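# Unroll the rolled necktie and lay it flat

## Task

Unroll the rolled-up, folded necktie and leave it on the table doubled over once at its middle. It must be stretched to its whole length and flat along all of it (the bend at the fold may remain a small low loop), approximately aligned and approximately straight, showing its full width, with no extra folds and with nothing hanging past the table edge. Dropping the tie into its final place is allowed.

## Robot and tools

Robot: two arms, left_arm carrying a five-finger left hand and right_arm carrying a right hand. Bases (scene frame): left_arm near (+0.017, +0.334, +0.007) m, right_arm near (+0.015, -0.273, +0.022) m, both facing +x. Scene frame: origin at table-top height midway between the two nominal bases, +x out over the table, +y toward the left arm, +z up. Arm names do not match image sides.

Hand point: a point fixed to each palm, about 0.05 m in front of it and 0.15 m from the wrist mount. Its +z runs along straightened fingers, +y out of the palm, +x across the palm away from the thumb on the right hand and toward the thumb on the left hand. Straight fingertips sit 0.06-0.07 m past the point along +z and 0.06 m behind it along -y. A wrist bracket on the little-finger side can strike things.

One row = 28 numbers, all in [-1, 1], always both arms: left dx, dy, dz, rx, ry, rz, then left thumb_turn, thumb_bend, index, middle, ring, little, force_limit, speed; then the same 14 for the right arm. The six pose numbers are an offset, not a pose: counted from that arm's Hand target at the start of the action or move, along the Hand target's own axes (not scene axes). 1.0 equals 0.6 m of travel or 180 degrees; rx, ry, rz form a single rotation vector. All six at 0 re-commands the current Hand target. Hand numbers are absolute targets: -1 open/straight, +1 closed; thumb_turn +1 puts the thumb opposite the fingers, -1 beside the palm. force_limit maps -1..+1 to roughly 0..10 N at the fingertip (0..15 N for the two thumb motors). speed rises from near zero at -1 to full at +0.48 and above; use -0.94 or lower for a gentle grip. To keep a hand unchanged, resend the last eight numbers you sent for it (before any are sent, use hand_measured plus hand_force_limit and hand_speed). Grasp range with thumb opposed: about 0.035-0.065 m thick, handles down to about 0.025 m.

Tools:
- execute_actions(actions, cameras): actions is a list of actions; each action is a list of up to 15 rows, one per 1/30 s step; a shorter list repeats its last row. Each row is an offset from the pose at that action's start, not from the prior row, so repeating an action moves further. Images come only with an empty actions list or when cameras names them.
- move(target, speed, blend, blocking, cameras): target is one 28-number row or a list of up to 15 rows; every row counts from the same starting Hand targets. Straight-line paths, all arms finishing together, 0.5 s minimum, 10 s cap for the whole list. speed in m/s, 0.002 to 4.3, default 0.25 (rotation up to twice that in rad/s), one value or one per target. blend in metres rounds corners; 0 stops at each target. blocking=false returns after about 0.5 s while motion continues. No obstacle avoidance; faster moves lag and stray more and hit harder.
- wait(seconds 0 to 10, cameras): lets time pass holding the last command.
- stop(cameras): brakes a running move.
- zoom_image(camera, region [x0, y0, x1, y1] in pixels, at most 504 by 504): closer look at the newest image of cam_high, cam_low, cam_roll_left, cam_roll_right, cam_left_wrist or cam_right_wrist (all 672x504).
- show_instructions(): shows reference pictures.
- finished_scene(scene 1 or 2): ends the scene for good; the tie must stay in place with no robot help.

Results: end_effector_position (m) and end_effector_quat_wxyz in the scene frame; Hand target (the base for the next offsets, after clipping); joint positions, velocities (may be omitted when within noise) and torques (include arm weight, offset and noisy); hand_measured, hand_stopped_by (moving, target, force, stalled, fault), hand_load_n (fingertip load, positive when pushed open; near 0 can mean a lost grip), hand_force_limit, hand_speed; motor temperatures; the scene number last. A move adds a move: line with its ending (done, off_target, moving, held, fault) and limits (paced = pose clipped, held = steps withheld).

Behaviour: orientation commands are clipped to within 40 degrees of the current orientation each step. Hands often rest 1-3 cm (up to 5 cm) short, usually low, without any contact; resend the missing distance as an offset. Small moves may not start. A blocked arm keeps pushing until commanded back past its hand point. Keep paths away from an arm's own base (go around it) and keep the wrist off the first joint axis. A finger motor runs on until it reaches its target or its force_limit, then locks; to squeeze harder send a higher force_limit plus a more closed target; to loosen send a more open target.

Avoid: the tie leaving the table or being left off it (fails); hard strikes on the table or fixed objects; arms or hands pressing or closing on each other; heavy pulls or twists on fingers; letting go of the tie while it is moving fast; arm stops. Motor heat from holding loads, outstretched arms or pushing at unreachable poses gives MOTOR HOT at 85 °C and an OVER-TEMPERATURE FAULT at 100 °C, which drops that arm for 30-60 s or more. Loose objects may occasionally get a small shove.

Each tool is called after "Emit:" as name(argument=value, ...), one argument or row to a line, values as JSON.

Reference images:

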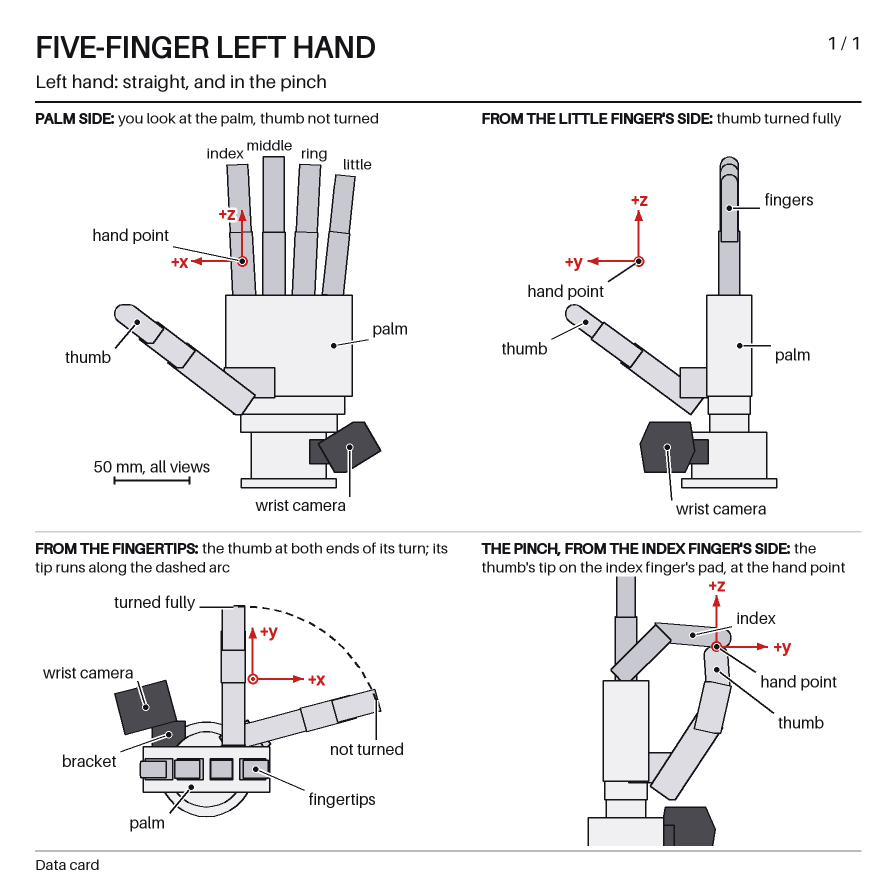

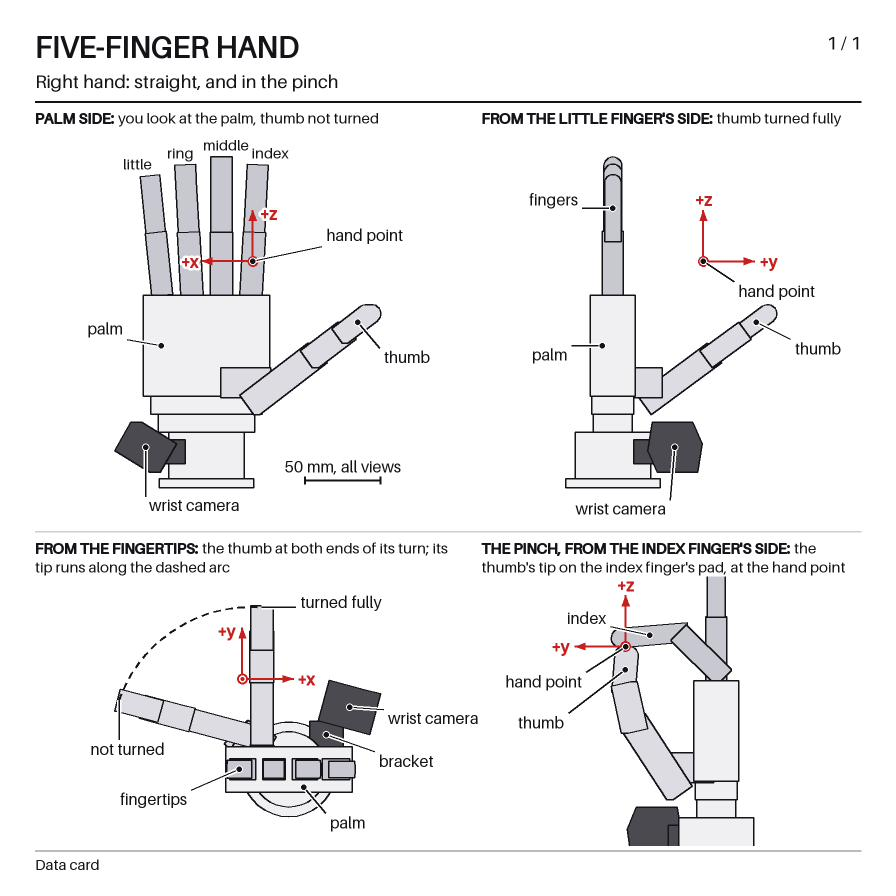

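## Session

Emit:
execute_actions(
  actions=[],
)

Scene clock: 0.00 s.
left_arm: end_effector_position=(+0.5890, -0.0641, +0.3168) hand_measured=(-1.000, -1.000, -1.000, -1.000, -1.000, -1.000) hand_load_n=(+0.0, +0.0, +0.0, +0.0, +0.0, +0.0) hand_stopped_by=(target, target, target, target, target, target) hand_force_limit=0.00 hand_speed=-0.80 end_effector_quat_wxyz=(-0.086, -0.443, +0.830, -0.327) | right_arm: end_effector_position=(+0.8774, -0.2313, +0.2394) hand_measured=(-1.000, -1.000, -1.000, -1.000, -1.000, -1.000) hand_load_n=(+0.0, +0.0, +0.0, +0.0, +0.0, +0.0) hand_stopped_by=(target, target, target, target, target, target) hand_force_limit=0.00 hand_speed=-0.80 end_effector_quat_wxyz=(+0.277, +0.057, +0.918, +0.279)
Joint positions: left_arm=[-0.435 2.111 2.431 -1.421 0.525 0.031] | right_arm=[-0.108 2.268 2.236 -0.935 -0.576 1.751]
Joint velocities: within noise
Joint torques (N m): no reading
Motor temperatures (°C): left_arm=[28 36 27 24 28 27] | right_arm=[24 33 21 25 25 26]
Heat: left arm: hottest shoulder 36 °C; right arm: hottest shoulder 33 °C.
Hand target: left_arm +0.5928, -0.0658, +0.3207; -0.081, -0.441, +0.830, -0.332 | right_arm +0.8817, -0.2319, +0.2427; +0.283, +0.055, +0.916, +0.278

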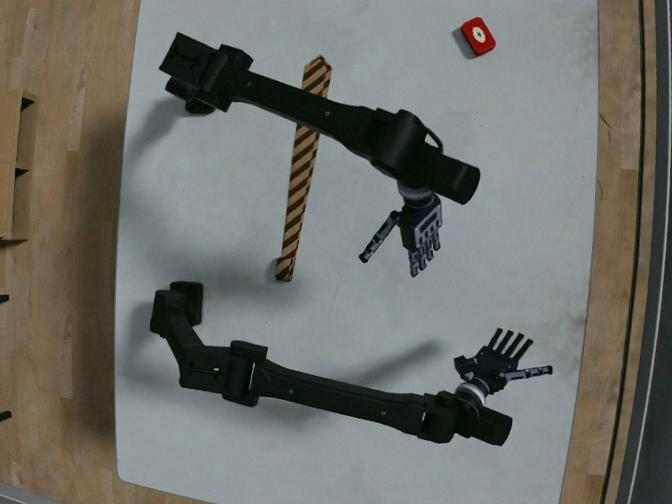

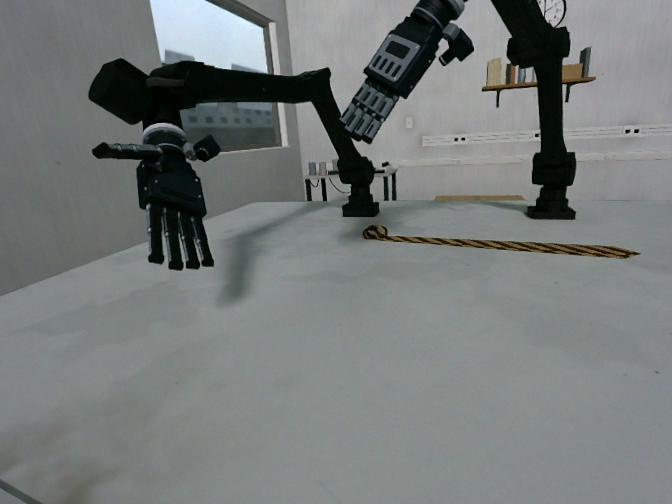

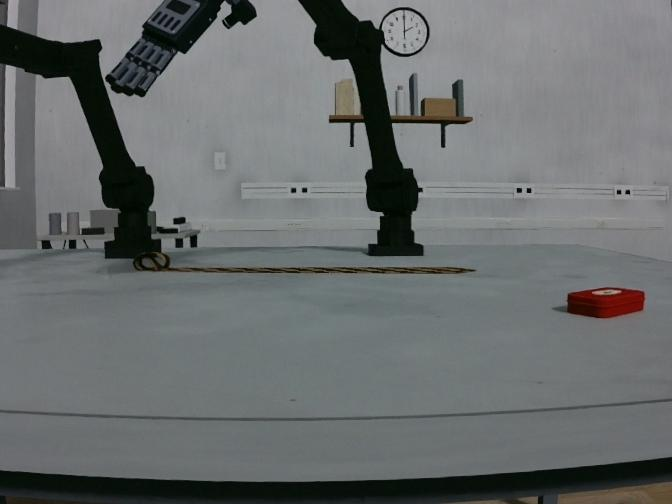

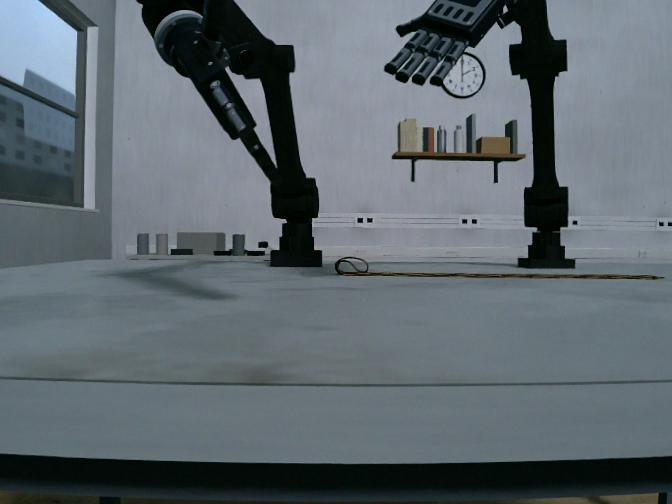

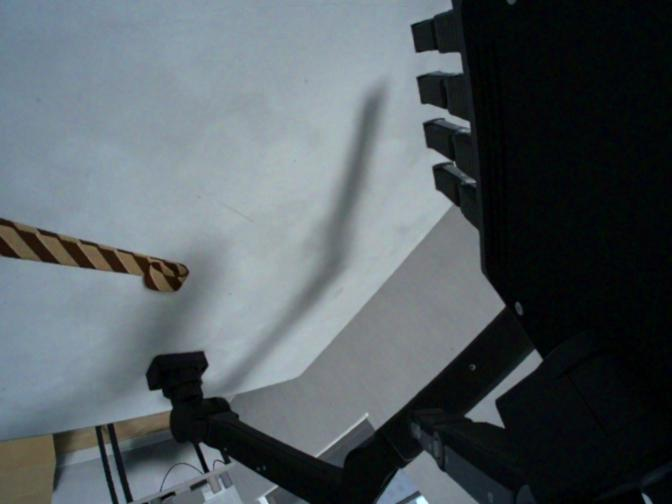

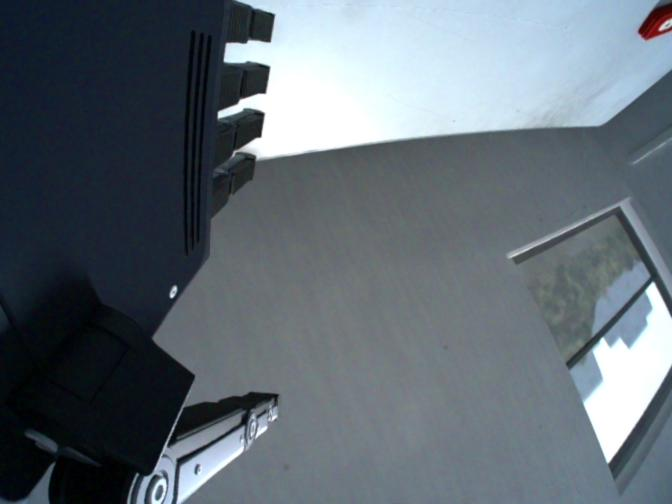

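Emit:
zoom_image(
  camera="cam_high",
  region=[240, 40, 360, 300],
)

Emit:
zoom_image(
  camera="cam_low",
  region=[340, 210, 660, 280],
)

Emit:
zoom_image(
  camera="cam_roll_left",
  region=[100, 230, 500, 290],
)

Emit:
zoom_image(
  camera="cam_left_wrist",
  region=[0, 200, 240, 320],
)

Scaled by 1.938 from the camera's 672x504 image, which has a finer 960x720 frame.

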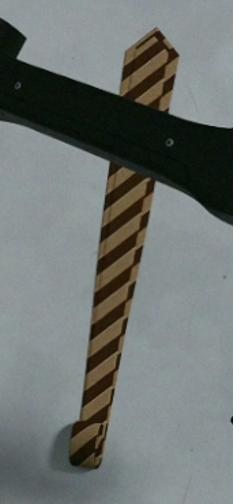

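Scaled by 1.575 from the camera's 672x504 image, which has a finer 960x720 frame.

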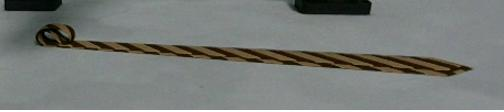

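Scaled by 1.260 from the camera's 672x504 image, which has a finer 960x720 frame.

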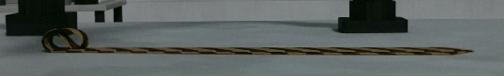

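Scaled by 2.100 from the camera's 672x504 image, which has a finer 960x720 frame.

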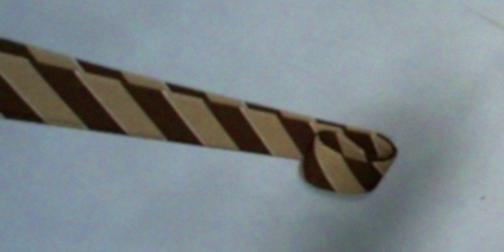

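Emit:
move(
  target=[
    [-0.226,0.13,-0.207,0,0,0,-1,-1,-1,-1,-1,-1,0,-0.8,0,0,0,0,0,0,-1,-1,-1,-1,-1,-1,0,-0.8],
    [-0.226,0.13,-0.207,0,0,0,-1,-1,-1,-1,-1,-1,0,-0.8,0.869,0.3275,-0.305,0.182,0.186,-0.036,-1,-1,-1,-1,-1,-1,0,-0.8],
  ],
  speed=0.3,
  blend=[0.05,0],
  cameras=["cam_high","cam_low","cam_roll_left","cam_right_wrist"],
)

Scene clock: 49.33 s.
left_arm: end_effector_position=(+0.6015, +0.1370, +0.3194) hand_measured=(-1.000, -1.000, -1.000, -1.000, -1.000, -1.000) hand_load_n=(+0.0, +0.0, +0.0, +0.0, +0.0, +0.0) hand_stopped_by=(target, target, target, target, target, target) hand_force_limit=0.00 hand_speed=-0.80 end_effector_quat_wxyz=(-0.077, -0.447, +0.826, -0.335) | right_arm: end_effector_position=(+0.3362, -0.0167, +0.2208) hand_measured=(-1.000, -1.000, -1.000, -1.000, -1.000, -1.000) hand_load_n=(+0.0, +0.0, +0.0, +0.0, +0.0, +0.0) hand_stopped_by=(target, target, target, target, target, target) hand_force_limit=0.00 hand_speed=-0.80 end_effector_quat_wxyz=(+0.001, -0.029, +1.000, +0.011)
Joint positions: left_arm=[-0.128 1.958 2.2 -1.499 0.639 0.349] | right_arm=[0.594 1.258 1.136 -1.436 -0.018 2.089]
Joint torques (N m): left_arm=[-0.32 -20.13 6.84 0.17 0.53 0.19] | right_arm=[0.56 -6.65 6.97 -0.06 -0.05 0.02]
Motor temperatures (°C): left_arm=[28 40 31 24 27 26] | right_arm=[24 39 26 25 24 25]
Heat: left arm: hottest shoulder 40 °C; right arm: hottest shoulder 39 °C.
Hand target: left_arm +0.5931, +0.1341, +0.3201; -0.082, -0.441, +0.830, -0.332 | right_arm +0.3353, -0.0201, +0.2190; +0.000, -0.001, +1.000, +0.000
Off the commanded pose: left_arm 0.009 m, 1 deg | right_arm 0.004 m, 3 deg.
joint sent to its limit (right arm) — joint 6 (wrist roll), upper limit. The joint targets are off in orientation, not in position.
move: off_target (right_arm)
camera_calibration:
cam_right_wrist: T_world_to_cam=[[-0.322239, 0.946435, -0.0205424, 0.132007], [0.791074, 0.281135, 0.543291, -0.387844], [0.519965, 0.158819, -0.839293, 0.130494], [0, 0, 0, 1]] pos_world=[0.281499, -0.0366246, 0.322946]
Images, in order (width x height): cam_high 672x504, cam_low 672x504, cam_roll_left 672x504, cam_right_wrist 672x504.

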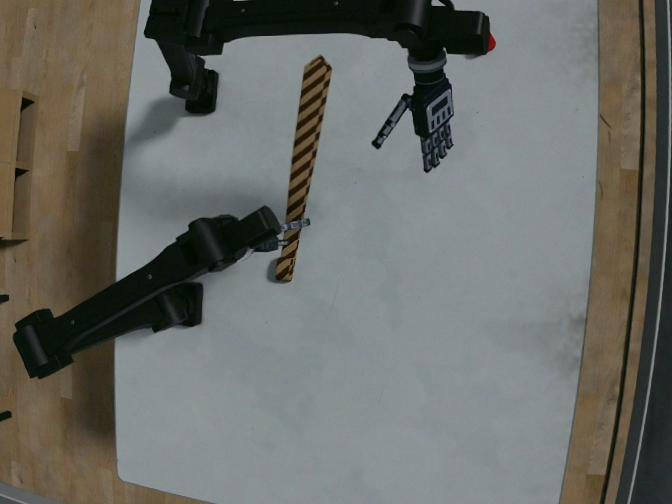

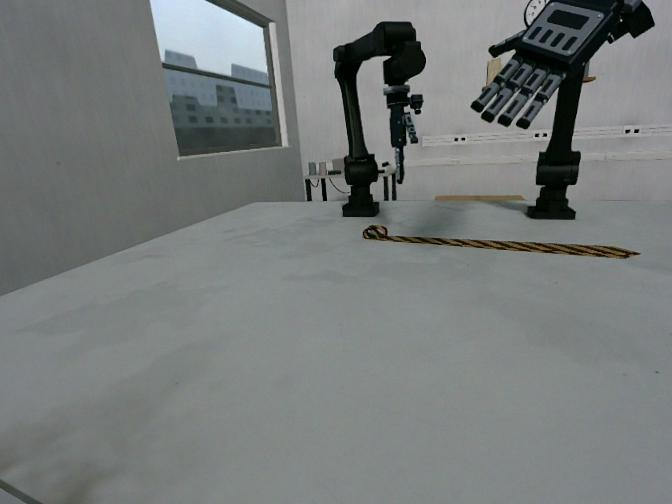

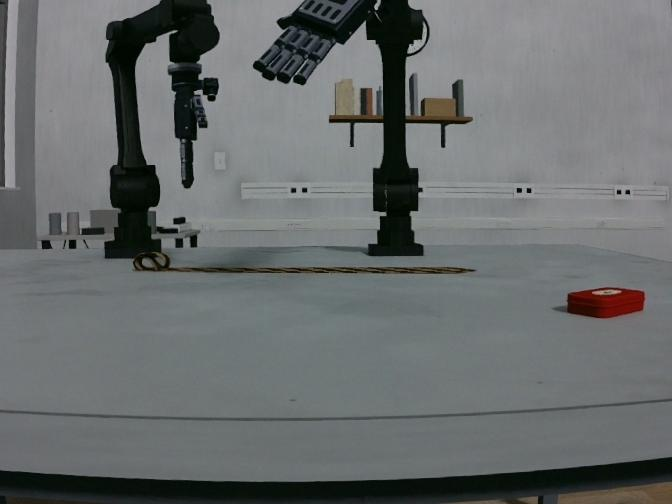

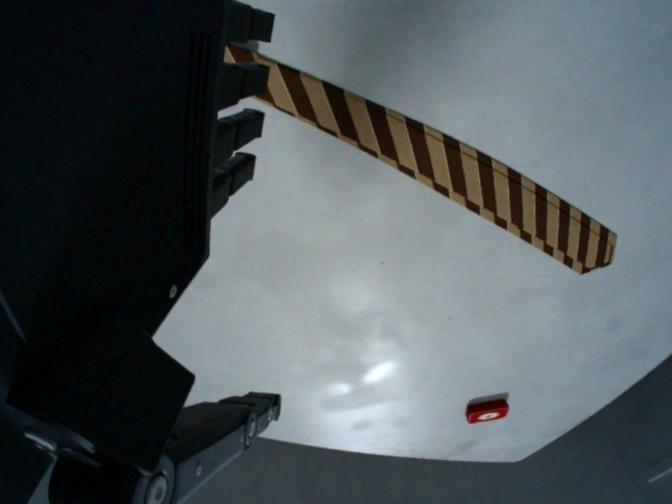

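Emit:
move(
  target=[0,0,0,0,0,0,-1,-1,-1,-1,-1,-1,0,-0.8,-0.03,-0.01,0.23,0,0,0,-1,-1,-1,-1,-1,-1,0,-0.8],
  speed=0.15,
  cameras=["cam_high","cam_low","cam_roll_left"],
)

Emit:
zoom_image(
  camera="cam_roll_left",
  region=[100, 180, 300, 290],
)

Scene clock: 55.07 s.
left_arm: end_effector_position=(+0.6015, +0.1370, +0.3194) hand_measured=(-1.000, -1.000, -1.000, -1.000, -1.000, -1.000) hand_load_n=(+0.0, +0.0, +0.0, +0.0, +0.0, +0.0) hand_stopped_by=(target, target, target, target, target, target) hand_force_limit=0.00 hand_speed=-0.80 end_effector_quat_wxyz=(-0.077, -0.447, +0.826, -0.335) | right_arm: end_effector_position=(+0.3479, -0.0250, +0.0817) hand_measured=(-1.000, -1.000, -1.000, -1.000, -1.000, -1.000) hand_load_n=(+0.0, +0.0, +0.0, +0.0, +0.0, +0.0) hand_stopped_by=(target, target, target, target, target, target) hand_force_limit=0.00 hand_speed=-0.80 end_effector_quat_wxyz=(-0.007, -0.014, +1.000, +0.002)
Joint positions: left_arm=[-0.128 1.958 2.2 -1.499 0.639 0.349] | right_arm=[0.565 1.406 0.893 -1.067 -0.01 2.089]
Joint torques (N m): left_arm=[-0.44 -20.07 6.84 0.18 0.53 0.2] | right_arm=[0.56 -7.24 6.23 0.87 0.15 0.03]
Heat: left arm: hottest shoulder 39 °C; right arm: hottest shoulder 38 °C.
Hand target: left_arm +0.5931, +0.1341, +0.3201; -0.082, -0.441, +0.830, -0.332 | right_arm +0.3531, -0.0261, +0.0811; +0.000, -0.001, +1.000, +0.000
Off the commanded pose: left_arm 0.009 m, 1 deg | right_arm 0.005 m, 2 deg.
joint sent to its limit (right arm) — joint 6 (wrist roll), upper limit. The joint targets still meet the commanded pose.
move: done
Images, in order (width x height): cam_high 672x504, cam_low 672x504, cam_roll_left 672x504.

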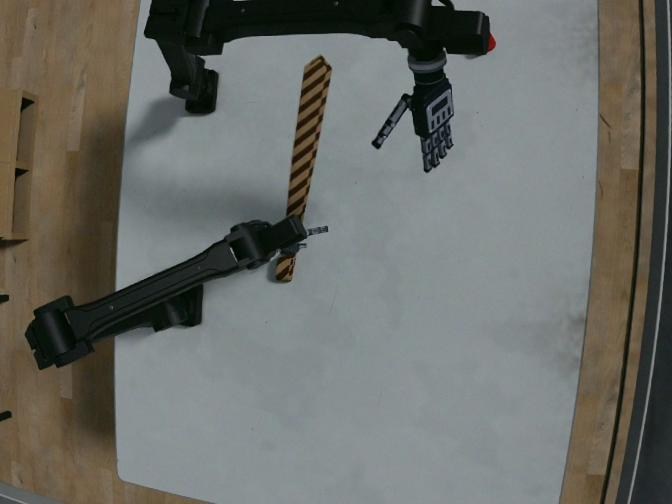

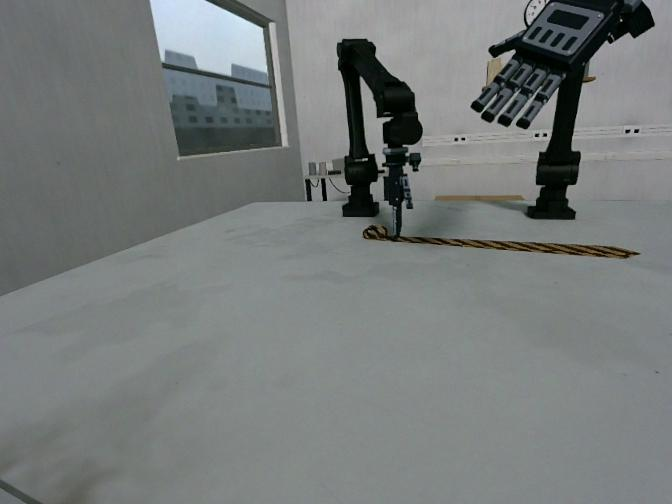

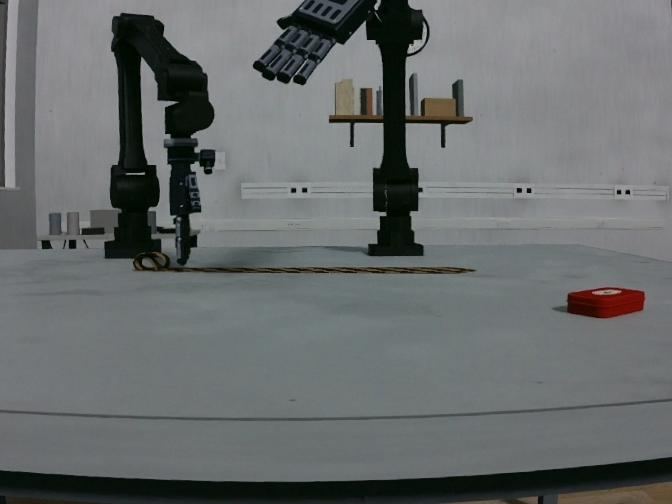

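Scaled by 2.520 from the camera's 672x504 image, which has a finer 960x720 frame.

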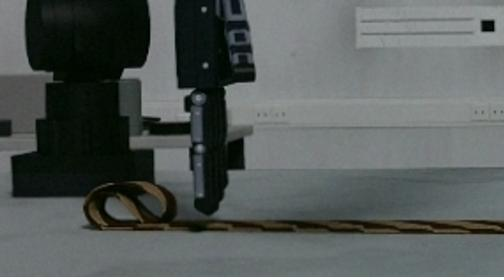

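Emit:
move(
  target=[
    [0,0,0,0,0,0,-1,-1,-1,-1,-1,-1,0,-0.8,0.02,-0.2,0.005,0,0,0,-1,-1,-1,-1,-1,-1,0,-0.8],
    [0,0,0,0,0,0,-1,-1,-1,-1,-1,-1,0,-0.8,0.05,-0.5,0.007,0,0,0,-1,-1,-1,-1,-1,-1,0,-0.8],
  ],
  speed=0.1,
  cameras=["cam_high","cam_low","cam_roll_left"],
)

Emit:
zoom_image(
  camera="cam_roll_left",
  region=[0, 180, 250, 290],
)

Scene clock: 63.37 s.
left_arm: end_effector_position=(+0.6015, +0.1370, +0.3194) hand_measured=(-1.000, -1.000, -1.000, -1.000, -1.000, -1.000) hand_load_n=(+0.0, +0.0, -0.5, +0.0, +0.0, +0.0) hand_stopped_by=(target, target, target, target, target, target) hand_force_limit=0.00 hand_speed=-0.80 end_effector_quat_wxyz=(-0.077, -0.447, +0.826, -0.335) | right_arm: end_effector_position=(+0.3123, -0.3205, +0.0721) hand_measured=(-1.000, -1.000, -1.000, -1.000, -1.000, -1.000) hand_load_n=(+0.0, +0.0, +0.0, +0.0, +0.0, +0.0) hand_stopped_by=(target, target, target, target, target, target) hand_force_limit=0.00 hand_speed=-0.80 end_effector_quat_wxyz=(-0.010, +0.004, +1.000, +0.005)
Joint positions: left_arm=[-0.128 1.958 2.2 -1.499 0.639 0.349] | right_arm=[-0.365 1.242 0.712 -1.064 -0.002 1.195]
Joint torques (N m): left_arm=[-0.38 -20.13 6.84 0.17 0.53 0.2] | right_arm=[0.91 -4.42 8.03 0.76 0.08 -0.16]
Heat: left arm: hottest shoulder 39 °C; right arm: hottest shoulder 37 °C.
Hand target: left_arm +0.5931, +0.1341, +0.3201; -0.082, -0.441, +0.830, -0.332 | right_arm +0.3236, -0.3261, +0.0768; +0.000, -0.001, +1.000, +0.000
Off the commanded pose: left_arm 0.009 m, 1 deg | right_arm 0.013 m, 1 deg.
move: off_target (right_arm)
Images, in order (width x height): cam_high 672x504, cam_low 672x504, cam_roll_left 672x504.

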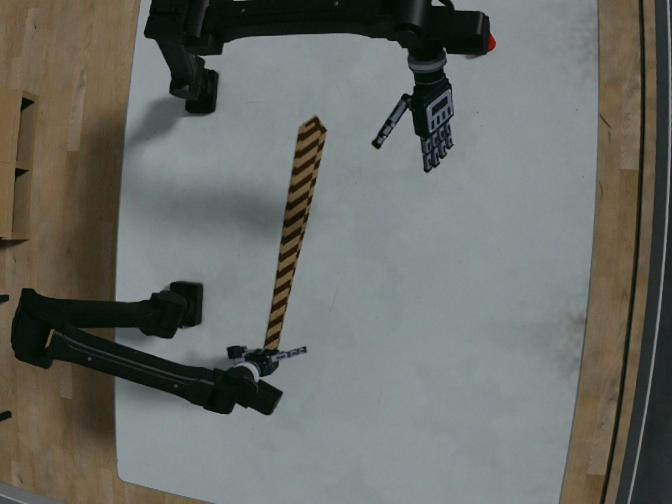

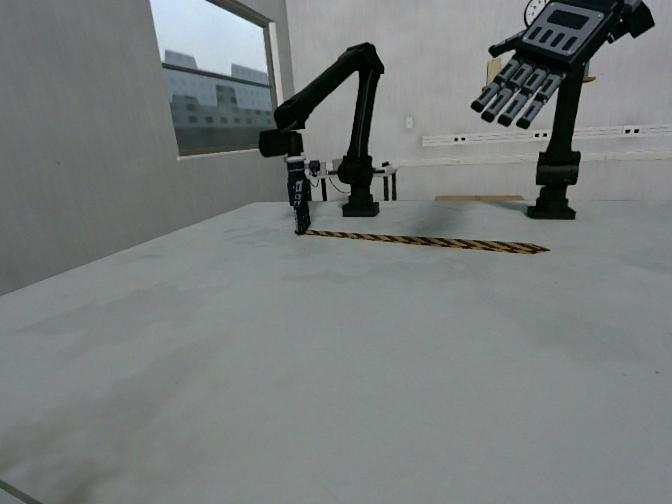

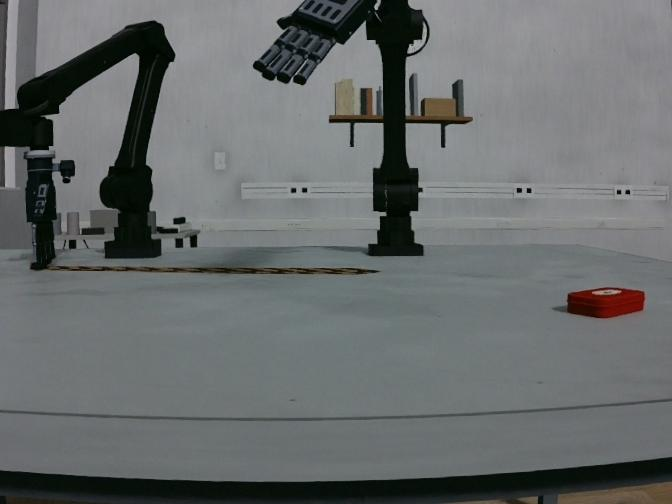

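Scaled by 2.016 from the camera's 672x504 image, which has a finer 960x720 frame.

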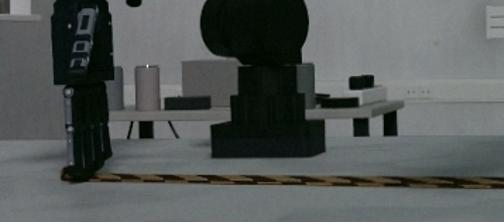

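Emit:
move(
  target=[
    [0,0,0,0,0,0,-1,-1,-1,-1,-1,-1,0,-0.8,0,0,-0.15,0,0,0,-1,-1,-1,-1,-1,-1,0,-0.8],
    [0,0,0,0,0,0,-1,-1,-1,-1,-1,-1,0,-0.8,0,0.4,-0.2,0,0,0,-1,-1,-1,-1,-1,-1,0,-0.8],
  ],
  speed=0.25,
  blend=[0.04,0],
  cameras=["cam_high","cam_low","cam_roll_left","cam_roll_right"],
)

Emit:
zoom_image(
  camera="cam_roll_right",
  region=[100, 240, 400, 300],
)

Emit:
zoom_image(
  camera="cam_high",
  region=[200, 100, 360, 420],
)

Scene clock: 70.20 s.
left_arm: end_effector_position=(+0.6015, +0.1370, +0.3194) hand_measured=(-1.000, -1.000, -1.000, -1.000, -1.000, -1.000) hand_load_n=(+0.0, +0.0, -0.5, +0.0, +0.0, +0.0) hand_stopped_by=(target, target, target, target, target, target) hand_force_limit=0.00 hand_speed=-0.80 end_effector_quat_wxyz=(-0.077, -0.447, +0.826, -0.335) | right_arm: end_effector_position=(+0.3127, -0.0884, +0.1841) hand_measured=(-1.000, -1.000, -1.000, -1.000, -1.000, -1.000) hand_load_n=(+0.0, +0.0, +0.0, +0.0, +0.0, +0.0) hand_stopped_by=(target, target, target, target, target, target) hand_force_limit=0.00 hand_speed=-0.80 end_effector_quat_wxyz=(-0.010, -0.007, +1.000, -0.002)
Joint positions: left_arm=[-0.128 1.958 2.2 -1.499 0.639 0.349] | right_arm=[0.45 1.141 0.95 -1.4 -0.005 1.988]
Joint torques (N m): left_arm=[-0.38 -20.13 6.83 0.18 0.53 0.2] | right_arm=[0.85 -4.48 9.88 -0.14 0.16 0.06]
Heat: left arm: hottest shoulder 38 °C; right arm: hottest shoulder 36 °C.
Hand target: left_arm +0.5931, +0.1341, +0.3201; -0.082, -0.441, +0.830, -0.332 | right_arm +0.3233, -0.0861, +0.1968; +0.000, -0.001, +1.000, +0.000
Off the commanded pose: left_arm 0.009 m, 1 deg | right_arm 0.017 m, 1 deg.
move: off_target (right_arm)
Images, in order (width x height): cam_high 672x504, cam_low 672x504, cam_roll_left 672x504, cam_roll_right 672x504.

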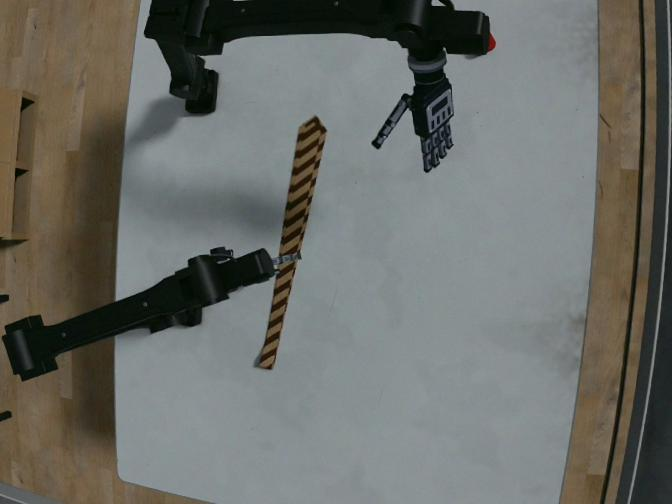

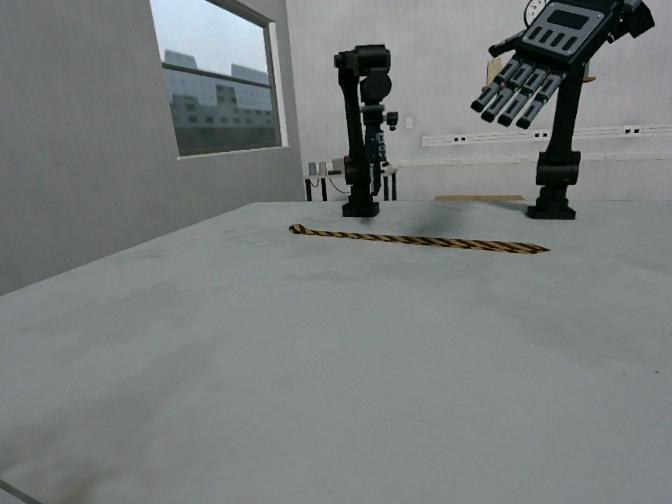

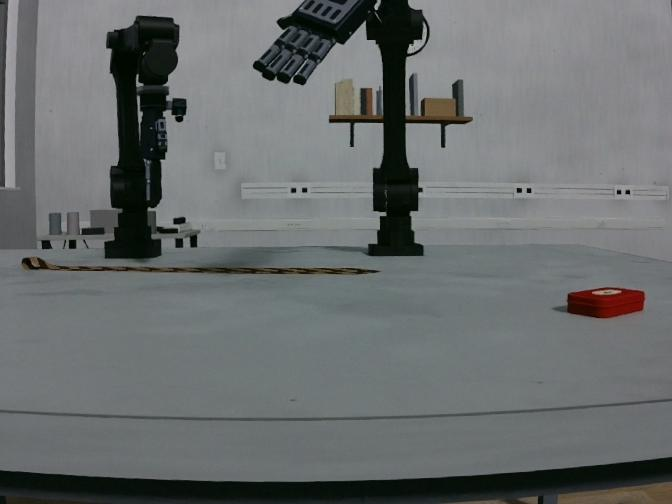

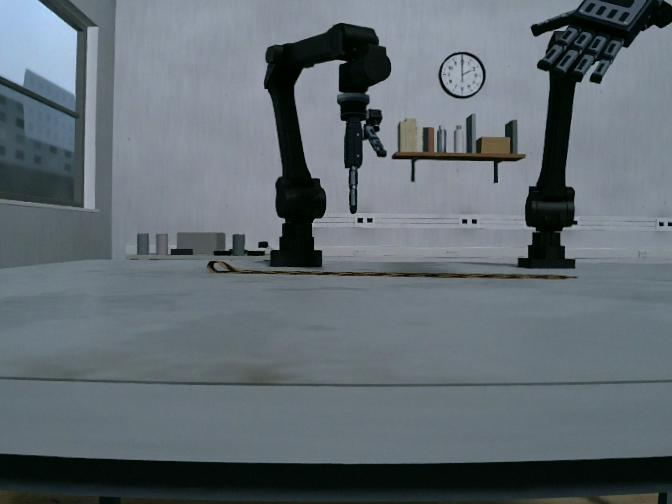

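Scaled by 1.680 from the camera's 672x504 image, which has a finer 960x720 frame.

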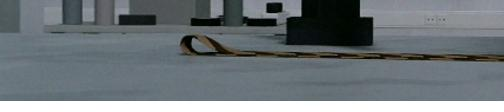

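Scaled by 1.575 from the camera's 672x504 image, which has a finer 960x720 frame.

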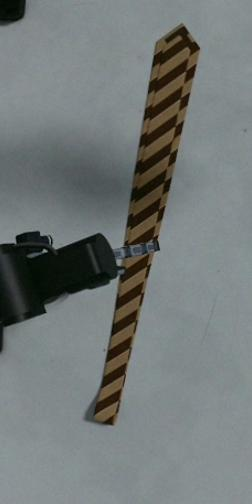

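Emit:
move(
  target=[0,0,0,0,0,0,-1,-1,-1,-1,-1,-1,0,-0.8,0.05,-0.15,-0.05,0,0,0,-1,-1,-1,-1,-1,-1,0,-0.8],
  cameras=["cam_right_wrist","cam_low","cam_left_wrist"],
)

Emit:
zoom_image(
  camera="cam_low",
  region=[270, 210, 390, 260],
)

Scene clock: 76.30 s.
left_arm: end_effector_position=(+0.6015, +0.1370, +0.3194) hand_measured=(-1.000, -1.000, -1.000, -1.000, -1.000, -1.000) hand_load_n=(+0.0, +0.0, +0.0, +0.0, +0.0, +0.0) hand_stopped_by=(target, target, target, target, target, target) hand_force_limit=0.00 hand_speed=-0.80 end_effector_quat_wxyz=(-0.077, -0.447, +0.826, -0.335) | right_arm: end_effector_position=(+0.2946, -0.1774, +0.2268) hand_measured=(-1.000, -1.000, -1.000, -1.000, -1.000, -1.000) hand_load_n=(+0.0, +0.0, +0.0, +0.0, +0.0, -0.5) hand_stopped_by=(target, target, target, target, target, target) hand_force_limit=0.00 hand_speed=-0.80 end_effector_quat_wxyz=(+0.006, +0.005, +1.000, +0.000)
Joint positions: left_arm=[-0.128 1.958 2.2 -1.499 0.639 0.349] | right_arm=[0.164 0.977 0.95 -1.533 0.002 1.728]
Joint torques (N m): left_arm=[-0.38 -20.13 6.83 0.18 0.53 0.19] | right_arm=[1.26 -2.26 7.65 -0.06 -0.07 -0.18]
Heat: left arm: hottest shoulder 38 °C; right arm: hottest shoulder 36 °C.
Hand target: left_arm +0.5931, +0.1341, +0.3201; -0.082, -0.441, +0.830, -0.332 | right_arm +0.2934, -0.1762, +0.2268; -0.001, -0.001, +1.000, +0.000
Off the commanded pose: left_arm 0.009 m, 1 deg | right_arm 0.002 m, 1 deg.
move: done
camera_calibration:
cam_left_wrist: T_world_to_cam=[[0.585028, -0.570554, 0.576377, -0.452628], [-0.763964, -0.149153, 0.627784, 0.278493], [-0.272216, -0.807602, -0.523141, 0.555768], [0, 0, 0, 1]] pos_world=[0.628848, 0.232128, 0.376796]
cam_right_wrist: T_world_to_cam=[[-0.2563, 0.965587, -0.0441772, 0.26011], [0.803379, 0.238213, 0.545744, -0.324806], [0.537487, 0.104383, -0.836786, 0.167184], [0, 0, 0, 1]] pos_world=[0.237749, -0.191238, 0.328649]
Images, in order (width x height): cam_low 672x504, cam_left_wrist 672x504, cam_right_wrist 672x504.

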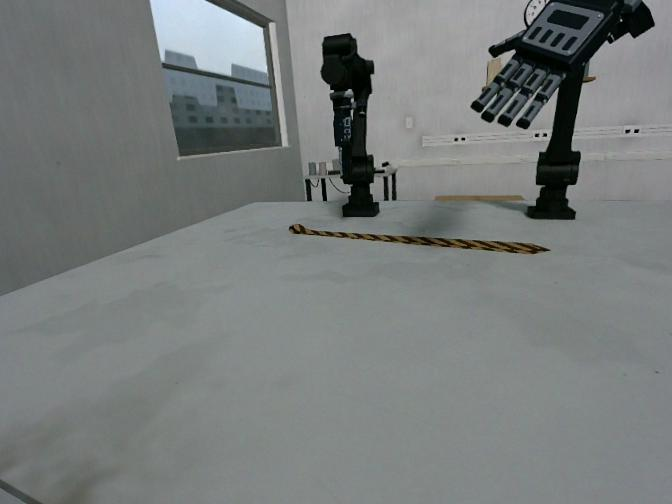

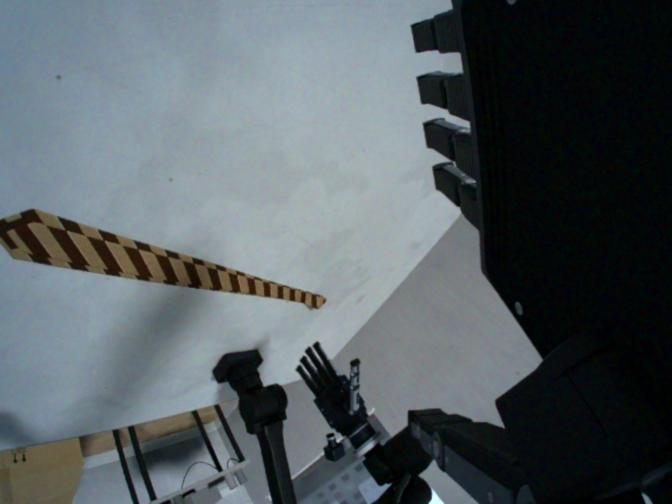

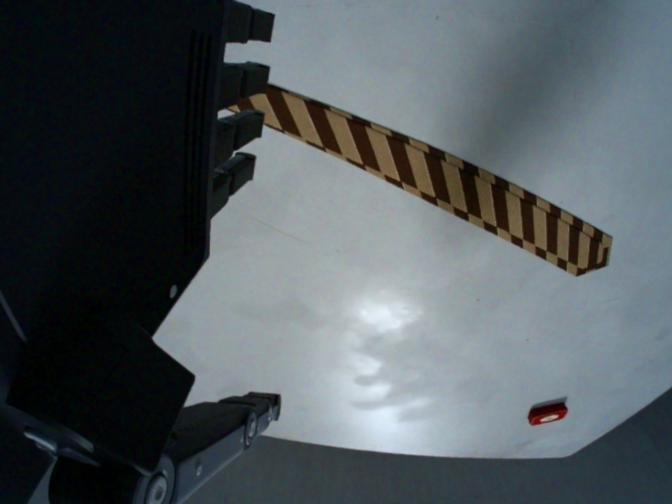

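Scaled by 4.200 from the camera's 672x504 image, which has a finer 960x720 frame.

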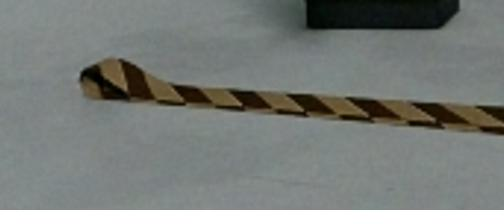

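Emit:
zoom_image(
  camera="cam_left_wrist",
  region=[200, 250, 350, 350],
)

Emit:
zoom_image(
  camera="cam_left_wrist",
  region=[0, 190, 150, 290],
)

Scaled by 3.360 from the camera's 672x504 image, which has a finer 960x720 frame.

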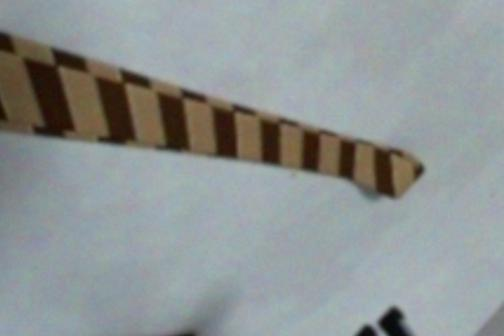

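Scaled by 3.360 from the camera's 672x504 image, which has a finer 960x720 frame.

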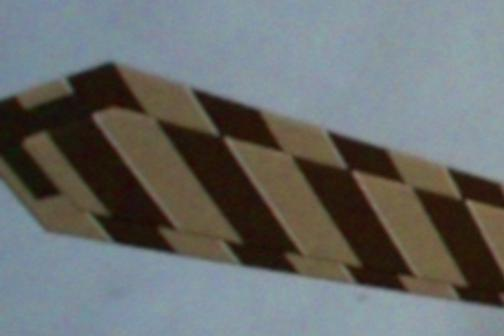

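Emit:
move(
  target=[
    [0,0,0,0,0,0,-1,-1,-1,-1,-1,-1,0,-0.8,-0.015,-0.31,0.1,0,0,0,-1,-1,-1,-1,-1,-1,0,-0.8],
    [0,0,0,0,0,0,-1,-1,-1,-1,-1,-1,0,-0.8,-0.015,-0.31,0.245,0,0,0,-1,-1,-1,-1,-1,-1,0,-0.8],
    [0,0,0,0,0,0,-1,-1,-1,-1,-1,-1,0,-0.8,-0.015,-0.31,0.0,0,0,0,-1,-1,-1,-1,-1,-1,0,-0.8],
    [0,0,0,0,0,0,-1,-1,-1,-1,-1,-1,0,-0.8,-0.015,0,0.0,0,0,0,-1,-1,-1,-1,-1,-1,0,-0.8],
  ],
  speed=[0.25,0.08,0.15,0.25],
  cameras=["cam_high","cam_low","cam_roll_right","cam_roll_left"],
)

Emit:
zoom_image(
  camera="cam_roll_right",
  region=[180, 240, 330, 290],
)

Emit:
zoom_image(
  camera="cam_roll_left",
  region=[0, 230, 150, 290],
)

Emit:
zoom_image(
  camera="cam_high",
  region=[220, 270, 320, 390],
)

Scene clock: 95.33 s.
left_arm: end_effector_position=(+0.6015, +0.1370, +0.3194) hand_measured=(-1.000, -1.000, -1.000, -1.000, -1.000, -1.000) hand_load_n=(+0.0, +0.0, +0.0, +0.0, +0.0, +0.0) hand_stopped_by=(target, target, target, target, target, target) hand_force_limit=0.00 hand_speed=-0.80 end_effector_quat_wxyz=(-0.077, -0.447, +0.826, -0.335) | right_arm: end_effector_position=(+0.3023, -0.1745, +0.2272) hand_measured=(-1.000, -1.000, -1.000, -1.000, -1.000, -1.000) hand_load_n=(+0.0, +0.0, +0.0, +0.0, +0.0, +0.0) hand_stopped_by=(target, target, target, target, target, target) hand_force_limit=0.00 hand_speed=-0.80 end_effector_quat_wxyz=(+0.004, -0.007, +1.000, +0.003)
Joint positions: left_arm=[-0.128 1.958 2.2 -1.499 0.639 0.349] | right_arm=[0.163 1.005 0.968 -1.524 -0.005 1.702]
Joint torques (N m): left_arm=[-0.38 -20.07 6.83 0.18 0.53 0.19] | right_arm=[0.91 -2.84 7.5 0.02 0.15 0.02]
Motor temperatures (°C): left_arm=[27 38 31 23 26 25] | right_arm=[24 34 26 24 23 24]
Heat: left arm: hottest shoulder 38 °C; right arm: hottest shoulder 34 °C.
Hand target: left_arm +0.5931, +0.1341, +0.3201; -0.082, -0.441, +0.830, -0.332 | right_arm +0.3025, -0.1761, +0.2269; +0.000, -0.001, +1.000, +0.000
Off the commanded pose: left_arm 0.009 m, 1 deg | right_arm 0.002 m, 1 deg.
move: done
Images, in order (width x height): cam_high 672x504, cam_low 672x504, cam_roll_left 672x504, cam_roll_right 672x504.

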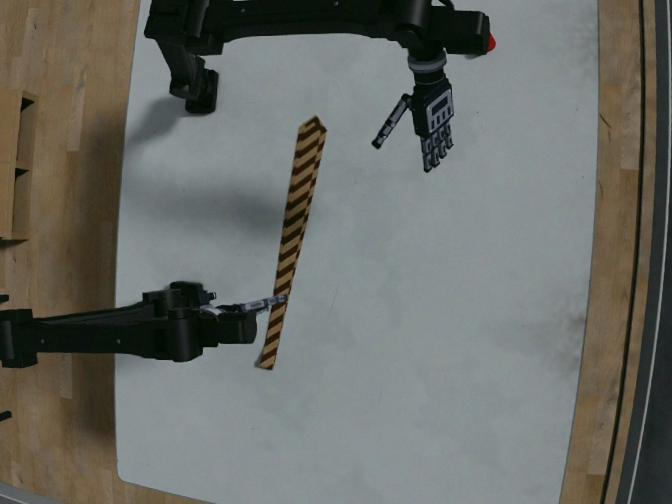

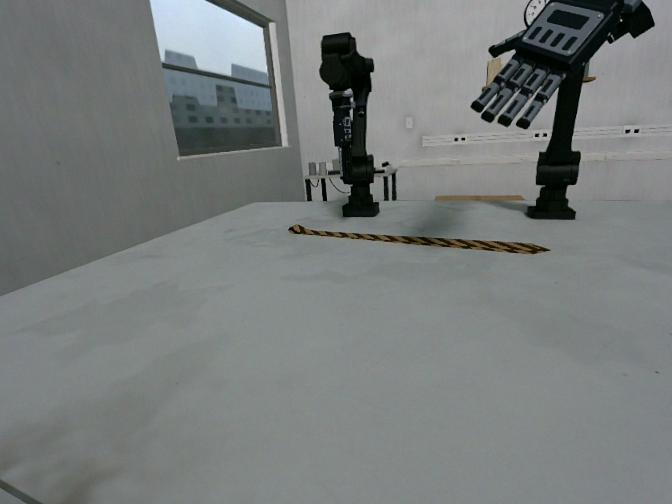

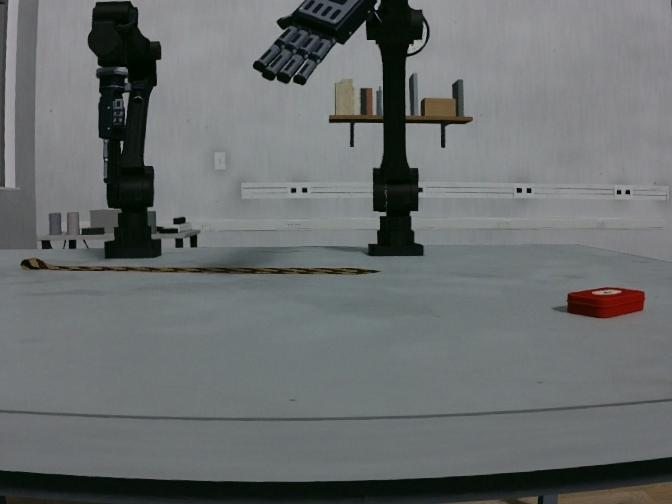

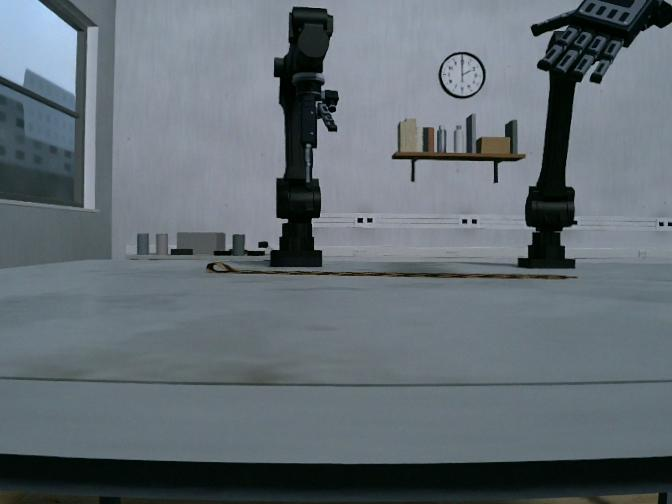

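Scaled by 3.360 from the camera's 672x504 image, which has a finer 960x720 frame.

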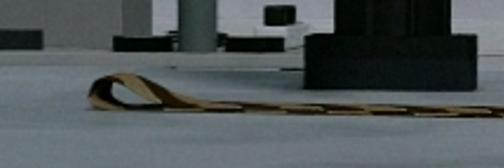

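Scaled by 3.360 from the camera's 672x504 image, which has a finer 960x720 frame.

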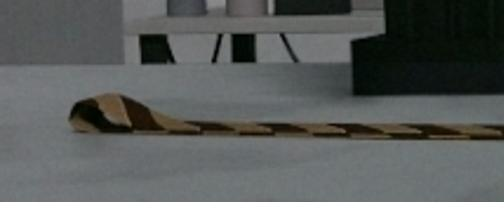

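Scaled by 4.200 from the camera's 672x504 image, which has a finer 960x720 frame.

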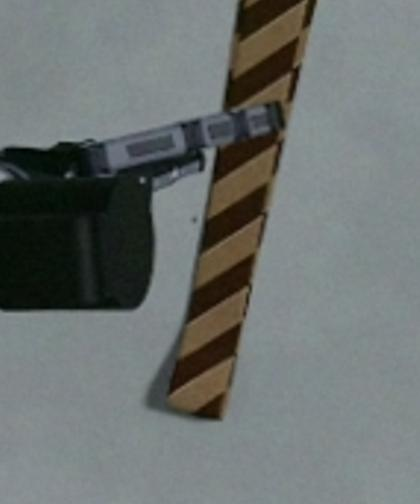

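Clean fold loop; done.

Emit:
finished_scene(
  scene=1,
)

The scene is finished: the task was done.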